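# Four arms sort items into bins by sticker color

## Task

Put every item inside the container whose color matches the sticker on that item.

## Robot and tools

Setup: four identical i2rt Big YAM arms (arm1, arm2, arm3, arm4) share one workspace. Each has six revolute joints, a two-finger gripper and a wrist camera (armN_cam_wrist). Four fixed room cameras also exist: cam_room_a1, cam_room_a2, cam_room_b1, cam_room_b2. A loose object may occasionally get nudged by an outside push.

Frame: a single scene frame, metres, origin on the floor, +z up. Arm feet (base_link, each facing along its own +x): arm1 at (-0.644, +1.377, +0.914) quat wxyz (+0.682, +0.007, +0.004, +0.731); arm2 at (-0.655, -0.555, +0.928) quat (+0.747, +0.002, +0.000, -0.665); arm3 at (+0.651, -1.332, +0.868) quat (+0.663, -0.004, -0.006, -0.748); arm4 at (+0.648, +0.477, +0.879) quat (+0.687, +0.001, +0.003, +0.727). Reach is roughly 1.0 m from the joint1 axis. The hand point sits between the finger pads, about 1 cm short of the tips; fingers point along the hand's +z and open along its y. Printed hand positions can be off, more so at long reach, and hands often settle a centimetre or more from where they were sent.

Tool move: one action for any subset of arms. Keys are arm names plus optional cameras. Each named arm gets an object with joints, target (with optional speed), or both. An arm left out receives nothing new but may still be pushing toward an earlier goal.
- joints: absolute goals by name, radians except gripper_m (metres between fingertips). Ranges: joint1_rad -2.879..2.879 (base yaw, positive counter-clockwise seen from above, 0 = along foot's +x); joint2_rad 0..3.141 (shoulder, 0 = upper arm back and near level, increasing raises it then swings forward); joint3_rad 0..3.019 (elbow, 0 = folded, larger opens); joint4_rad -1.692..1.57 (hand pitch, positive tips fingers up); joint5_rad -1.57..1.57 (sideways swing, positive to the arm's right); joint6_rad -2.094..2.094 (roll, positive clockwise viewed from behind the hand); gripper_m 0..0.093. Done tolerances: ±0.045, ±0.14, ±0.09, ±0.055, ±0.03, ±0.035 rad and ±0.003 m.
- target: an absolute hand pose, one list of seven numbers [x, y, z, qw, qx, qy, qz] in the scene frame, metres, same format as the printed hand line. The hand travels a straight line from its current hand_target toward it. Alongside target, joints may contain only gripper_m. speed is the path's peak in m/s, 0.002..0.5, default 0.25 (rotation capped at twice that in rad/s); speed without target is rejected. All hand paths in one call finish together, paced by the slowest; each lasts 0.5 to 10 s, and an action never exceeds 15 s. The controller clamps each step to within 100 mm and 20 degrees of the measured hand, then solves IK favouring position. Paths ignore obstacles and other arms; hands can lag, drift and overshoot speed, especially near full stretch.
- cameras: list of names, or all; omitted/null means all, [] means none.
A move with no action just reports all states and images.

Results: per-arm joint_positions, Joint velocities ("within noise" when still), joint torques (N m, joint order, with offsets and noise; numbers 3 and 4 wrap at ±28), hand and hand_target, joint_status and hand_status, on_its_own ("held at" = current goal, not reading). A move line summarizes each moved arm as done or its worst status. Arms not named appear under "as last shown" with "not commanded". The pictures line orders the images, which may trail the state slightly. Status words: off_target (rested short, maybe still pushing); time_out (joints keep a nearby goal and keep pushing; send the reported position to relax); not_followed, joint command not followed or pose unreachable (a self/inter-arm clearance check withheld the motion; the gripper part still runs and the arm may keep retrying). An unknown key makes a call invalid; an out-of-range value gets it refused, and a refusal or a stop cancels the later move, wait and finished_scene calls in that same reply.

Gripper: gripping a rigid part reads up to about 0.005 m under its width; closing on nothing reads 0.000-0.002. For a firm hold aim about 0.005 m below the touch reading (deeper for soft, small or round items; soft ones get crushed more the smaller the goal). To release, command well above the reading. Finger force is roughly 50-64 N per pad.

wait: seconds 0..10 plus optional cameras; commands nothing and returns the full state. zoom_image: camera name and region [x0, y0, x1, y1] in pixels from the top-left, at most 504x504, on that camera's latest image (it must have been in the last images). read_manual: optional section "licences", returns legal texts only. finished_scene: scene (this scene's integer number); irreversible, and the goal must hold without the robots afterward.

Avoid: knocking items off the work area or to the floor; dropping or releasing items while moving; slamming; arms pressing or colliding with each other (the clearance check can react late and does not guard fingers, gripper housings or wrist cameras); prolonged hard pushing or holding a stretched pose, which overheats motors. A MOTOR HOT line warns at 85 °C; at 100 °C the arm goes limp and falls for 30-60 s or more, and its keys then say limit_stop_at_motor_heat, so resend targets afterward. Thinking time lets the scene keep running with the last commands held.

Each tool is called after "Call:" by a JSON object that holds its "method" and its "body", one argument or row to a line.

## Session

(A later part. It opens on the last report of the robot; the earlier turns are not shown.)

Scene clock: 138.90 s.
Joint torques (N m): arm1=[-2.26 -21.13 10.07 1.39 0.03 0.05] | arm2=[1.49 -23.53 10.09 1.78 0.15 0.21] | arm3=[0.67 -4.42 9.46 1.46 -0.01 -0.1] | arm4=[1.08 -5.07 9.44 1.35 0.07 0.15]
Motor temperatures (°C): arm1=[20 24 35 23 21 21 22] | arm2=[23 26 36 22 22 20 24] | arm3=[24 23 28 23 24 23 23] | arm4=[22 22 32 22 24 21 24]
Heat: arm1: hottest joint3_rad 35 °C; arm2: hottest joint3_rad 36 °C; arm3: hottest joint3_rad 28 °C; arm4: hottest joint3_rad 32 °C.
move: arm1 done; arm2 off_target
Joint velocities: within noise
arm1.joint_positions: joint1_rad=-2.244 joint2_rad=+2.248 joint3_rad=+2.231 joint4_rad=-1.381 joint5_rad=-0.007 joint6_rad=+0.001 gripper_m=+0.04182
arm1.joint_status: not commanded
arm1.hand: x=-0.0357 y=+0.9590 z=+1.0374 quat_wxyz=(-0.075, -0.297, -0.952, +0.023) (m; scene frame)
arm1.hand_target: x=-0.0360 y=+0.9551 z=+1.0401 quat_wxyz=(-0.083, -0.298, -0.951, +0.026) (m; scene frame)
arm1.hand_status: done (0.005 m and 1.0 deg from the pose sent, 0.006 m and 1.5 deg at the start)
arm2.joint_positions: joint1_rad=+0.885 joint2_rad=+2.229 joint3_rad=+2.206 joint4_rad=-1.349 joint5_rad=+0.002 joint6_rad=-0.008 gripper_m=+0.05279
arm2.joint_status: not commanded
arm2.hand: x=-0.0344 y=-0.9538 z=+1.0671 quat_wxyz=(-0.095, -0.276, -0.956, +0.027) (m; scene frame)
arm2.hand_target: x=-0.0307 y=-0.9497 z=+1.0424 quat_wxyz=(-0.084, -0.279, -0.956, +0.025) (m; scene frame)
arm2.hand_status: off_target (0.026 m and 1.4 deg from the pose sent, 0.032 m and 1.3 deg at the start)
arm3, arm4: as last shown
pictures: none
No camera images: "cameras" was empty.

Call:
{"method": "move", "body": {
  "arm2": {"target": [-0.030, -0.950, 1.026, 0.0837, 0.2787, 0.9543, -0.0244], "speed": 0.1},
  "arm1": {"target": [-0.036, 0.955, 1.034, 0.083, 0.298, 0.950, -0.026], "speed": 0.1},
  "cameras": []
}}

Call:
{"method": "move", "body": {
  "arm2": {"target": [-0.030, -0.950, 1.017, 0.0837, 0.2787, 0.9543, -0.0244], "speed": 0.1},
  "arm1": {"joints": {"gripper_m": 0.075}},
  "cameras": []
}}

Call:
{"method": "move", "body": {
  "arm2": {"target": [-0.030, -0.950, 1.011, 0.0837, 0.2787, 0.9543, -0.0244], "speed": 0.1},
  "arm1": {"target": [-0.036, 0.955, 1.130, 0.083, 0.298, 0.950, -0.026], "speed": 0.3},
  "cameras": []
}}

Scene clock: 146.37 s.
Joint torques (N m): arm1=[-2.55 -21.07 9.52 1.43 0.04 0.02] | arm2=[1.49 -22.95 10.11 1.8 0.14 0.21] | arm3=[0.56 -4.54 9.48 1.44 -0.01 -0.11] | arm4=[0.85 -4.25 9.54 1.36 0.09 0.15]
Motor temperatures (°C): arm1=[20 24 35 23 21 21 22] | arm2=[23 27 36 22 22 20 25] | arm3=[24 23 28 23 24 23 23] | arm4=[22 22 32 22 24 21 24]
Heat: arm1: hottest joint3_rad 35 °C; arm2: hottest joint3_rad 36 °C; arm3: hottest joint3_rad 28 °C; arm4: hottest joint3_rad 32 °C.
move: arm1 done; arm2 off_target
Joint velocities: within noise
arm1.joint_positions: joint1_rad=-2.244 joint2_rad=+2.245 joint3_rad=+2.221 joint4_rad=-1.369 joint5_rad=-0.007 joint6_rad=+0.001 gripper_m=+0.04182
arm1.joint_status: not commanded
arm1.hand: x=-0.0353 y=+0.9587 z=+1.0366 quat_wxyz=(-0.078, -0.297, -0.951, +0.024) (m; scene frame)
arm1.hand_target: x=-0.0360 y=+0.9551 z=+1.0340 quat_wxyz=(-0.083, -0.298, -0.951, +0.026) (m; scene frame)
arm1.hand_status: done (0.005 m and 0.6 deg from the pose sent, 0.005 m and 1.0 deg at the start)
arm2.joint_positions: joint1_rad=+0.885 joint2_rad=+2.229 joint3_rad=+2.171 joint4_rad=-1.311 joint5_rad=+0.002 joint6_rad=-0.008 gripper_m=+0.05279
arm2.joint_status: not commanded
arm2.hand: x=-0.0342 y=-0.9539 z=+1.0537 quat_wxyz=(-0.097, -0.276, -0.956, +0.028) (m; scene frame)
arm2.hand_target: x=-0.0309 y=-0.9496 z=+1.0264 quat_wxyz=(-0.084, -0.279, -0.956, +0.025) (m; scene frame)
arm2.hand_status: off_target (0.028 m and 1.6 deg from the pose sent, 0.041 m and 1.4 deg at the start)
arm3, arm4: as last shown
pictures: none
No camera images: "cameras" was empty.

Scene clock: 147.33 s.
Joint torques (N m): arm1=[-2.61 -20.89 10.89 1.32 0.03 0.05] | arm2=[1.49 -22.89 10.06 1.8 0.15 0.21] | arm3=[0.5 -4.42 9.43 1.44 0 -0.1] | arm4=[0.79 -4.89 9.48 1.22 0.08 0.16]
Motor temperatures (°C): arm1=[20 24 35 23 21 21 22] | arm2=[23 27 36 22 22 20 25] | arm3=[24 23 28 23 24 23 23] | arm4=[22 22 32 22 24 21 24]
Heat: arm1: hottest joint3_rad 35 °C; arm2: hottest joint3_rad 36 °C; arm3: hottest joint3_rad 28 °C; arm4: hottest joint3_rad 32 °C.
move: arm1 done; arm2 off_target
Joint velocities: within noise
arm1.joint_positions: joint1_rad=-2.244 joint2_rad=+2.245 joint3_rad=+2.206 joint4_rad=-1.363 joint5_rad=-0.007 joint6_rad=+0.001 gripper_m=+0.07496
arm1.joint_status: all done
arm1.hand: x=-0.0373 y=+0.9600 z=+1.0304 quat_wxyz=(-0.074, -0.297, -0.952, +0.023) (m; scene frame)
arm1.hand_target: x=-0.0360 y=+0.9551 z=+1.0341 quat_wxyz=(-0.083, -0.298, -0.951, +0.026) (m; scene frame)
arm1.hand_status: not commanded
arm2.joint_positions: joint1_rad=+0.885 joint2_rad=+2.229 joint3_rad=+2.154 joint4_rad=-1.290 joint5_rad=+0.002 joint6_rad=-0.008 gripper_m=+0.05279
arm2.joint_status: not commanded
arm2.hand: x=-0.0338 y=-0.9541 z=+1.0474 quat_wxyz=(-0.099, -0.276, -0.956, +0.028) (m; scene frame)
arm2.hand_target: x=-0.0311 y=-0.9495 z=+1.0175 quat_wxyz=(-0.084, -0.279, -0.956, +0.025) (m; scene frame)
arm2.hand_status: off_target (0.031 m and 1.8 deg from the pose sent, 0.037 m and 1.6 deg at the start)
arm3, arm4: as last shown
pictures: none
No camera images: "cameras" was empty.

Scene clock: 148.77 s.
Joint torques (N m): arm1=[-2.26 -18.96 15.41 0.38 0.02 0.02] | arm2=[1.49 -22.77 10.02 1.81 0.14 0.21] | arm3=[0.56 -4.42 9.43 1.43 -0.01 -0.11] | arm4=[0.97 -4.78 9.36 1.33 0.1 0.14]
Motor temperatures (°C): arm1=[20 24 35 23 21 21 22] | arm2=[23 27 35 22 22 20 25] | arm3=[24 23 28 23 24 23 23] | arm4=[22 22 33 22 24 21 24]
Heat: arm1: hottest joint3_rad 35 °C; arm2: hottest joint3_rad 35 °C; arm3: hottest joint3_rad 28 °C; arm4: hottest joint3_rad 33 °C.
move: arm1 off_target; arm2 off_target
Joint velocities: within noise
arm1.joint_positions: joint1_rad=-2.244 joint2_rad=+2.264 joint3_rad=+2.475 joint4_rad=-1.619 joint5_rad=-0.007 joint6_rad=+0.001 gripper_m=+0.07496
arm1.joint_status: not commanded
arm1.hand: x=-0.0401 y=+0.9627 z=+1.1190 quat_wxyz=(-0.070, -0.297, -0.952, +0.022) (m; scene frame)
arm1.hand_target: x=-0.0365 y=+0.9554 z=+1.1299 quat_wxyz=(-0.084, -0.298, -0.950, +0.026) (m; scene frame)
arm1.hand_status: off_target (0.014 m and 1.5 deg from the pose sent, 0.100 m and 1.1 deg at the start)
arm2.joint_positions: joint1_rad=+0.885 joint2_rad=+2.230 joint3_rad=+2.143 joint4_rad=-1.276 joint5_rad=+0.002 joint6_rad=-0.008 gripper_m=+0.05279
arm2.joint_status: not commanded
arm2.hand: x=-0.0335 y=-0.9543 z=+1.0422 quat_wxyz=(-0.100, -0.276, -0.956, +0.028) (m; scene frame)
arm2.hand_target: x=-0.0311 y=-0.9495 z=+1.0115 quat_wxyz=(-0.084, -0.279, -0.956, +0.025) (m; scene frame)
arm2.hand_status: off_target (0.032 m and 1.9 deg from the pose sent, 0.037 m and 1.8 deg at the start)
arm3, arm4: as last shown
pictures: none
No camera images: "cameras" was empty.

Call:
{"method": "move", "body": {
  "arm2": {"target": [-0.030, -0.950, 1.004, 0.0837, 0.2787, 0.9543, -0.0244], "speed": 0.1},
  "cameras": []
}}

Call:
{"method": "move", "body": {
  "arm2": {"target": [-0.030, -0.950, 0.998, 0.0837, 0.2787, 0.9543, -0.0244], "speed": 0.1},
  "arm1": {"target": [-0.32, 1.15, 1.14, 0.083, 0.298, 0.950, -0.026], "speed": 0.4},
  "arm4": {"target": [0.015, 0.922, 1.13, 0.0778, -0.9212, 0.2905, 0.2468], "speed": 0.4},
  "cameras": ["arm4_cam_wrist"]
}}

Scene clock: 156.13 s.
Joint torques (N m): arm1=[-2.32 -19.72 15.16 0.28 0.03 -0.02] | arm2=[1.44 -22.59 9.91 1.85 0.13 0.2] | arm3=[0.62 -4.6 9.42 1.44 0.01 -0.11] | arm4=[0.79 -4.42 9.42 1.35 0.13 0.17]
Motor temperatures (°C): arm1=[20 25 35 23 21 21 22] | arm2=[23 27 35 22 22 20 25] | arm3=[24 23 28 23 24 23 23] | arm4=[22 22 33 22 24 21 24]
Heat: arm1: hottest joint3_rad 35 °C; arm2: hottest joint3_rad 35 °C; arm3: hottest joint3_rad 28 °C; arm4: hottest joint3_rad 33 °C.
move: arm2 off_target
Joint velocities: within noise
arm1, arm4: as last shown
arm2.joint_positions: joint1_rad=+0.885 joint2_rad=+2.231 joint3_rad=+2.131 joint4_rad=-1.261 joint5_rad=+0.002 joint6_rad=-0.008 gripper_m=+0.05279
arm2.joint_status: not commanded
arm2.hand: x=-0.0333 y=-0.9544 z=+1.0370 quat_wxyz=(-0.100, -0.276, -0.956, +0.029) (m; scene frame)
arm2.hand_target: x=-0.0312 y=-0.9494 z=+1.0046 quat_wxyz=(-0.084, -0.279, -0.956, +0.025) (m; scene frame)
arm2.hand_status: off_target (0.033 m and 2.0 deg from the pose sent, 0.039 m and 1.9 deg at the start)
arm3.joint_positions: joint1_rad=-1.948 joint2_rad=+0.810 joint3_rad=+0.952 joint4_rad=-1.200 joint5_rad=+0.001 joint6_rad=+0.005 gripper_m=+0.08006
arm3.joint_status: not commanded
arm3.hand: x=+0.3797 y=-1.1798 z=+1.1565 quat_wxyz=(+0.056, -0.937, +0.243, +0.244) (m; scene frame)
arm3.hand_target: x=+0.3808 y=-1.1772 z=+1.1595 quat_wxyz=(+0.060, -0.935, +0.244, +0.252) (m; scene frame)
arm3.hand_status: not commanded
pictures: none
No camera images: "cameras" was empty.

Scene clock: 158.27 s.
Joint torques (N m): arm1=[-2.96 -6.18 10.93 0.77 -0.08 -0.04] | arm2=[1.38 -22.42 9.21 2.02 0.1 0.2] | arm3=[0.67 -4.31 9.43 1.42 -0.01 -0.11] | arm4=[1.03 -24.7 12.89 0.43 0.19 0.13]
Motor temperatures (°C): arm1=[20 25 34 23 21 21 22] | arm2=[23 27 35 22 22 20 25] | arm3=[24 23 28 23 24 23 23] | arm4=[22 22 33 22 24 21 24]
Heat: arm1: hottest joint3_rad 34 °C; arm2: hottest joint3_rad 35 °C; arm3: hottest joint3_rad 28 °C; arm4: hottest joint3_rad 33 °C.
move: arm1 done; arm2 off_target; arm4 off_target
Joint velocities: within noise
arm1.joint_positions: joint1_rad=-2.247 joint2_rad=+1.243 joint3_rad=+1.145 joint4_rad=-1.283 joint5_rad=-0.007 joint6_rad=-0.001 gripper_m=+0.07496
arm1.joint_status: not commanded
arm1.hand: x=-0.3188 y=+1.1544 z=+1.1405 quat_wxyz=(-0.084, -0.297, -0.951, +0.026) (m; scene frame)
arm1.hand_target: x=-0.3200 y=+1.1500 z=+1.1401 quat_wxyz=(-0.083, -0.298, -0.951, +0.026) (m; scene frame)
arm1.hand_status: done (0.005 m and 0.2 deg from the pose sent, 0.337 m and 1.5 deg at the start)
arm2.joint_positions: joint1_rad=+0.885 joint2_rad=+2.231 joint3_rad=+2.129 joint4_rad=-1.251 joint5_rad=+0.003 joint6_rad=-0.008 gripper_m=+0.05279
arm2.joint_status: not commanded
arm2.hand: x=-0.0319 y=-0.9556 z=+1.0366 quat_wxyz=(-0.104, -0.276, -0.955, +0.030) (m; scene frame)
arm2.hand_target: x=-0.0314 y=-0.9493 z=+0.9989 quat_wxyz=(-0.084, -0.279, -0.956, +0.025) (m; scene frame)
arm2.hand_status: off_target (0.039 m and 2.4 deg from the pose sent, 0.039 m and 2.0 deg at the start)
arm3: as last shown
arm4.joint_positions: joint1_rad=+0.901 joint2_rad=+2.082 joint3_rad=+2.141 joint4_rad=-1.136 joint5_rad=+0.002 joint6_rad=-0.011 gripper_m=+0.08012
arm4.joint_status: not commanded
arm4.hand: x=+0.0244 y=+0.9184 z=+1.1137 quat_wxyz=(-0.074, +0.926, -0.288, -0.234) (m; scene frame)
arm4.hand_target: x=+0.0158 y=+0.9215 z=+1.1299 quat_wxyz=(-0.078, +0.921, -0.290, -0.247) (m; scene frame)
arm4.hand_status: off_target (0.019 m and 1.7 deg from the pose sent, 0.468 m and 1.3 deg at the start)
pictures: arm4_cam_wrist
Images, in order (width x height): arm4_cam_wrist 672x504.

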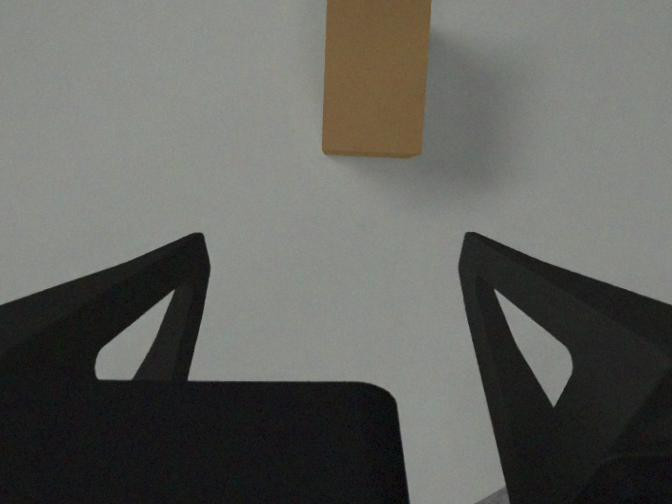

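Call:
{"method": "move", "body": {
  "arm2": {"joints": {"gripper_m": 0.08}},
  "arm1": {"joints": {"joint2_rad": 0.6, "joint3_rad": 1.2, "joint4_rad": -1.24}},
  "arm4": {"target": [-0.027, 0.974, 1.10, 0.0834, -0.9144, 0.3113, 0.2450], "speed": 0.25},
  "cameras": []
}}

Call:
{"method": "move", "body": {
  "arm2": {"target": [-0.030, -0.950, 1.125, 0.0837, 0.2787, 0.9543, -0.0244], "speed": 0.3},
  "arm4": {"target": [-0.024, 0.975, 1.014, 0.0834, -0.9144, 0.3113, 0.2450], "speed": 0.2},
  "cameras": ["arm4_cam_wrist"]
}}

Call:
{"method": "move", "body": {
  "arm2": {"target": [-0.33, -0.755, 1.15, 0.0837, 0.2787, 0.9543, -0.0244], "speed": 0.4},
  "arm3": {"target": [0.015, -0.984, 1.15, 0.0724, -0.9273, 0.2703, 0.2485], "speed": 0.4},
  "cameras": ["arm3_cam_wrist"]
}}

Scene clock: 175.73 s.
Joint torques (N m): arm1=[-2.67 3.84 13.12 1.98 0 -0.06] | arm2=[1.49 -22.48 9.83 1.78 0.09 0.19] | arm3=[0.73 -4.6 9.44 1.42 -0.01 -0.11] | arm4=[0.5 -26.93 12.93 0.43 0.21 0.18]
Motor temperatures (°C): arm1=[20 25 34 23 21 21 22] | arm2=[23 27 34 22 22 20 25] | arm3=[24 23 28 23 24 23 23] | arm4=[22 23 34 22 24 21 24]
Heat: arm1: hottest joint3_rad 34 °C; arm2: hottest joint3_rad 34 °C; arm3: hottest joint3_rad 28 °C; arm4: hottest joint3_rad 34 °C.
move: arm1 done; arm2 done; arm4 off_target
Joint velocities: within noise
arm1.joint_positions: joint1_rad=-2.247 joint2_rad=+0.593 joint3_rad=+1.169 joint4_rad=-1.251 joint5_rad=-0.007 joint6_rad=-0.002 gripper_m=+0.07496
arm1.joint_status: all done
arm1.hand: x=-0.4244 y=+1.2296 z=+1.3632 quat_wxyz=(-0.407, -0.267, -0.864, +0.128) (m; scene frame)
arm1.hand_target: x=-0.4239 y=+1.2260 z=+1.3793 quat_wxyz=(-0.421, -0.266, -0.857, +0.136) (m; scene frame)
arm1.hand_status: not commanded
arm2.joint_positions: joint1_rad=+0.885 joint2_rad=+2.232 joint3_rad=+2.121 joint4_rad=-1.246 joint5_rad=+0.003 joint6_rad=-0.007 gripper_m=+0.07994
arm2.joint_status: all done
arm2.hand: x=-0.0328 y=-0.9550 z=+1.0326 quat_wxyz=(-0.102, -0.276, -0.955, +0.030) (m; scene frame)
arm2.hand_target: x=-0.0315 y=-0.9492 z=+0.9988 quat_wxyz=(-0.084, -0.279, -0.956, +0.025) (m; scene frame)
arm2.hand_status: not commanded
arm3: as last shown
arm4.joint_positions: joint1_rad=+0.891 joint2_rad=+2.361 joint3_rad=+2.569 joint4_rad=-1.274 joint5_rad=+0.015 joint6_rad=+0.007 gripper_m=+0.08012
arm4.joint_status: not commanded
arm4.hand: x=-0.0244 y=+0.9655 z=+1.0929 quat_wxyz=(-0.080, +0.920, -0.303, -0.237) (m; scene frame)
arm4.hand_target: x=-0.0264 y=+0.9736 z=+1.0999 quat_wxyz=(-0.084, +0.914, -0.311, -0.246) (m; scene frame)
arm4.hand_status: off_target (0.011 m and 1.5 deg from the pose sent, 0.077 m and 3.4 deg at the start)
pictures: none
No camera images: "cameras" was empty.

Scene clock: 176.97 s.
Joint torques (N m): arm1=[-1.96 3.25 13.04 1.91 -0.03 -0.07] | arm2=[1.49 -22.53 14.46 0.57 0.09 0.2] | arm3=[0.56 -4.66 9.47 1.43 0 -0.11] | arm4=[0.62 -28.4 9.35 1.26 0.1 0.13]
Motor temperatures (°C): arm1=[20 25 34 23 21 21 22] | arm2=[23 27 34 22 22 20 25] | arm3=[24 23 28 23 24 23 23] | arm4=[22 23 35 22 24 21 24]
Heat: arm1: hottest joint3_rad 34 °C; arm2: hottest joint3_rad 34 °C; arm3: hottest joint3_rad 28 °C; arm4: hottest joint3_rad 35 °C.
move: arm2 off_target; arm4 done
Joint velocities: within noise
arm1, arm3: as last shown
arm2.joint_positions: joint1_rad=+0.885 joint2_rad=+2.236 joint3_rad=+2.399 joint4_rad=-1.549 joint5_rad=+0.003 joint6_rad=-0.007 gripper_m=+0.07994
arm2.joint_status: not commanded
arm2.hand: x=-0.0400 y=-0.9508 z=+1.1351 quat_wxyz=(-0.089, -0.276, -0.957, +0.026) (m; scene frame)
arm2.hand_target: x=-0.0305 y=-0.9497 z=+1.1248 quat_wxyz=(-0.085, -0.279, -0.956, +0.025) (m; scene frame)
arm2.hand_status: off_target (0.014 m and 0.7 deg from the pose sent, 0.093 m and 2.2 deg at the start)
arm4.joint_positions: joint1_rad=+0.887 joint2_rad=+2.328 joint3_rad=+2.299 joint4_rad=-1.036 joint5_rad=+0.017 joint6_rad=+0.007 gripper_m=+0.08007
arm4.joint_status: not commanded
arm4.hand: x=-0.0236 y=+0.9689 z=+1.0137 quat_wxyz=(-0.082, +0.919, -0.304, -0.238) (m; scene frame)
arm4.hand_target: x=-0.0239 y=+0.9749 z=+1.0142 quat_wxyz=(-0.083, +0.914, -0.311, -0.245) (m; scene frame)
arm4.hand_status: done (0.006 m and 1.3 deg from the pose sent, 0.079 m and 1.5 deg at the start)
pictures: arm4_cam_wrist
Images, in order (width x height): arm4_cam_wrist 672x504.

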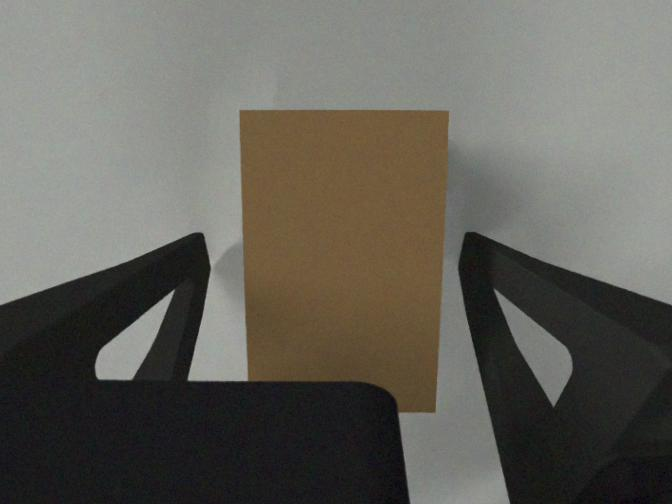

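Scene clock: 178.90 s.
Joint torques (N m): arm1=[-2.78 2.73 13.26 2.02 -0.06 -0.03] | arm2=[1.61 -9.35 10.04 0.84 0.16 0.22] | arm3=[2.43 -22.95 14.32 0.51 0.14 0.03] | arm4=[0.38 -28.69 9.18 1.5 0.1 0.15]
Motor temperatures (°C): arm1=[20 25 34 23 21 21 22] | arm2=[23 27 34 22 22 20 24] | arm3=[24 23 28 23 24 23 23] | arm4=[22 24 35 22 24 21 24]
Heat: arm1: hottest joint3_rad 34 °C; arm2: hottest joint3_rad 34 °C; arm3: hottest joint3_rad 28 °C; arm4: hottest joint3_rad 35 °C.
move: arm2 done; arm3 off_target
Joint velocities: within noise
arm1, arm4: as last shown
arm2.joint_positions: joint1_rad=+0.900 joint2_rad=+1.222 joint3_rad=+1.121 joint4_rad=-1.267 joint5_rad=+0.004 joint6_rad=+0.008 gripper_m=+0.07994
arm2.joint_status: not commanded
arm2.hand: x=-0.3282 y=-0.7598 z=+1.1583 quat_wxyz=(-0.097, -0.276, -0.956, +0.027) (m; scene frame)
arm2.hand_target: x=-0.3301 y=-0.7551 z=+1.1501 quat_wxyz=(-0.084, -0.279, -0.956, +0.025) (m; scene frame)
arm2.hand_status: done (0.010 m and 1.6 deg from the pose sent, 0.350 m and 0.7 deg at the start)
arm3.joint_positions: joint1_rad=-1.948 joint2_rad=+1.926 joint3_rad=+1.966 joint4_rad=-1.130 joint5_rad=+0.049 joint6_rad=+0.060 gripper_m=+0.08006
arm3.joint_status: not commanded
arm3.hand: x=+0.0287 y=-0.9801 z=+1.1216 quat_wxyz=(+0.069, -0.932, +0.274, +0.225) (m; scene frame)
arm3.hand_target: x=+0.0163 y=-0.9846 z=+1.1499 quat_wxyz=(+0.072, -0.927, +0.270, +0.249) (m; scene frame)
arm3.hand_status: off_target (0.032 m and 2.8 deg from the pose sent, 0.414 m and 3.9 deg at the start)
pictures: arm3_cam_wrist
Images, in order (width x height): arm3_cam_wrist 672x504.

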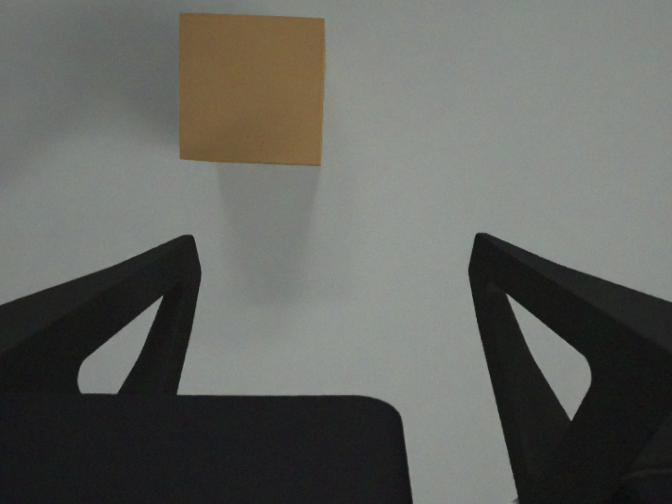

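Call:
{"method": "move", "body": {
  "arm4": {"joints": {"gripper_m": 0.034}},
  "arm3": {"target": [-0.044, -0.979, 1.115, 0.0724, -0.9273, 0.2703, 0.2485], "speed": 0.25},
  "cameras": ["arm3_cam_wrist", "arm4_cam_wrist"]
}}

Call:
{"method": "move", "body": {
  "arm4": {"target": [-0.015, 0.965, 1.12, 0.0778, -0.9212, 0.2905, 0.2468], "speed": 0.3},
  "arm3": {"target": [-0.042, -0.979, 1.047, 0.0724, -0.9273, 0.2703, 0.2485], "speed": 0.2},
  "cameras": ["arm3_cam_wrist"]
}}

Call:
{"method": "move", "body": {
  "arm4": {"target": [0.28, 0.74, 1.16, 0.0778, -0.9212, 0.2905, 0.2468], "speed": 0.4},
  "cameras": []
}}

Scene clock: 195.57 s.
Joint torques (N m): arm1=[-2.32 2.96 13.16 2.02 -0.07 -0.04] | arm2=[1.61 -9.47 10.07 0.84 0.15 0.21] | arm3=[2.14 -25.52 14.34 0.61 0.16 0.02] | arm4=[0.56 -28.57 9.33 1.43 0.08 0.16]
Motor temperatures (°C): arm1=[20 25 35 23 21 21 22] | arm2=[23 26 32 22 22 20 24] | arm3=[24 25 30 23 24 23 23] | arm4=[22 27 35 22 24 21 24]
Heat: arm1: hottest joint3_rad 35 °C; arm2: hottest joint3_rad 32 °C; arm3: hottest joint3_rad 30 °C; arm4: hottest joint3_rad 35 °C.
move: arm3 off_target; arm4 off_target
Joint velocities: within noise
arm1, arm2: as last shown
arm3.joint_positions: joint1_rad=-1.907 joint2_rad=+2.102 joint3_rad=+2.158 joint4_rad=-1.147 joint5_rad=+0.066 joint6_rad=+0.088 gripper_m=+0.08006
arm3.joint_status: not commanded
arm3.hand: x=-0.0325 y=-0.9797 z=+1.0878 quat_wxyz=(+0.069, -0.934, +0.270, +0.225) (m; scene frame)
arm3.hand_target: x=-0.0427 y=-0.9798 z=+1.1149 quat_wxyz=(+0.072, -0.927, +0.270, +0.249) (m; scene frame)
arm3.hand_status: off_target (0.030 m and 2.8 deg from the pose sent, 0.073 m and 2.8 deg at the start)
arm4.joint_positions: joint1_rad=+0.887 joint2_rad=+2.328 joint3_rad=+2.299 joint4_rad=-1.036 joint5_rad=+0.017 joint6_rad=+0.007 gripper_m=+0.04401
arm4.joint_status: gripper_m off_target (ended at +0.04405, target +0.03400)
arm4.hand: x=-0.0235 y=+0.9690 z=+1.0137 quat_wxyz=(-0.082, +0.919, -0.304, -0.238) (m; scene frame)
arm4.hand_target: x=-0.0239 y=+0.9749 z=+1.0142 quat_wxyz=(-0.083, +0.914, -0.311, -0.245) (m; scene frame)
arm4.hand_status: not commanded
pictures: arm3_cam_wrist, arm4_cam_wrist
Images, in order (width x height): arm3_cam_wrist 672x504, arm4_cam_wrist 672x504.

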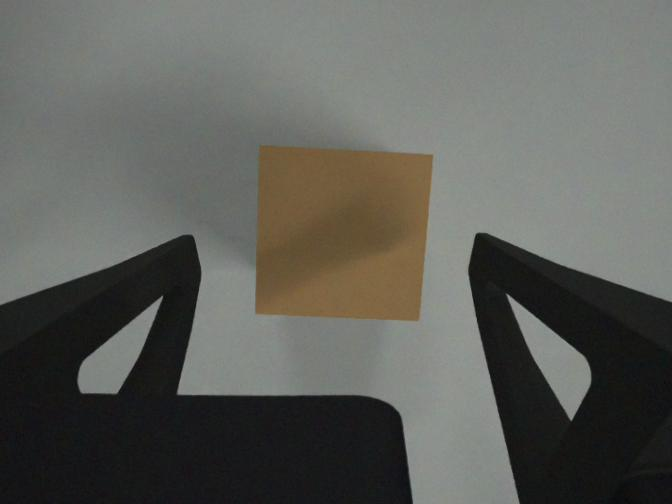

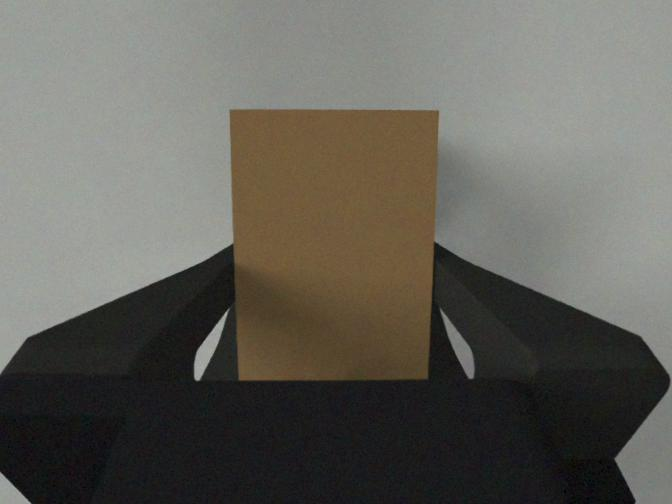

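Scene clock: 196.83 s.
Joint torques (N m): arm1=[-3.19 3.37 13.18 2.07 -0.05 -0.06] | arm2=[1.55 -9.47 10.07 0.84 0.15 0.21] | arm3=[1.85 -25.05 9.84 1.57 0.12 0] | arm4=[0.38 -28.69 12.72 0.34 -0.06 -0.1]
Motor temperatures (°C): arm1=[20 24 35 23 21 21 22] | arm2=[23 26 32 22 22 20 24] | arm3=[24 25 30 23 24 23 23] | arm4=[22 27 35 22 24 21 25]
Heat: arm1: hottest joint3_rad 35 °C; arm2: hottest joint3_rad 32 °C; arm3: hottest joint3_rad 30 °C; arm4: hottest joint3_rad 35 °C.
move: arm3 done; arm4 off_target
Joint velocities: within noise
arm1, arm2: as last shown
arm3.joint_positions: joint1_rad=-1.907 joint2_rad=+2.098 joint3_rad=+2.029 joint4_rad=-0.988 joint5_rad=+0.066 joint6_rad=+0.088 gripper_m=+0.08006
arm3.joint_status: not commanded
arm3.hand: x=-0.0375 y=-0.9777 z=+1.0455 quat_wxyz=(+0.072, -0.929, +0.270, +0.242) (m; scene frame)
arm3.hand_target: x=-0.0420 y=-0.9791 z=+1.0470 quat_wxyz=(+0.072, -0.927, +0.270, +0.248) (m; scene frame)
arm3.hand_status: done (0.005 m and 0.8 deg from the pose sent, 0.042 m and 2.8 deg at the start)
arm4.joint_positions: joint1_rad=+0.887 joint2_rad=+2.314 joint3_rad=+2.495 joint4_rad=-1.271 joint5_rad=-0.002 joint6_rad=-0.009 gripper_m=+0.04402
arm4.joint_status: not commanded
arm4.hand: x=-0.0131 y=+0.9578 z=+1.0943 quat_wxyz=(-0.071, +0.925, -0.296, -0.228) (m; scene frame)
arm4.hand_target: x=-0.0141 y=+0.9642 z=+1.1200 quat_wxyz=(-0.078, +0.921, -0.290, -0.248) (m; scene frame)
arm4.hand_status: off_target (0.027 m and 2.4 deg from the pose sent, 0.107 m and 2.0 deg at the start)
pictures: arm3_cam_wrist
Images, in order (width x height): arm3_cam_wrist 672x504.

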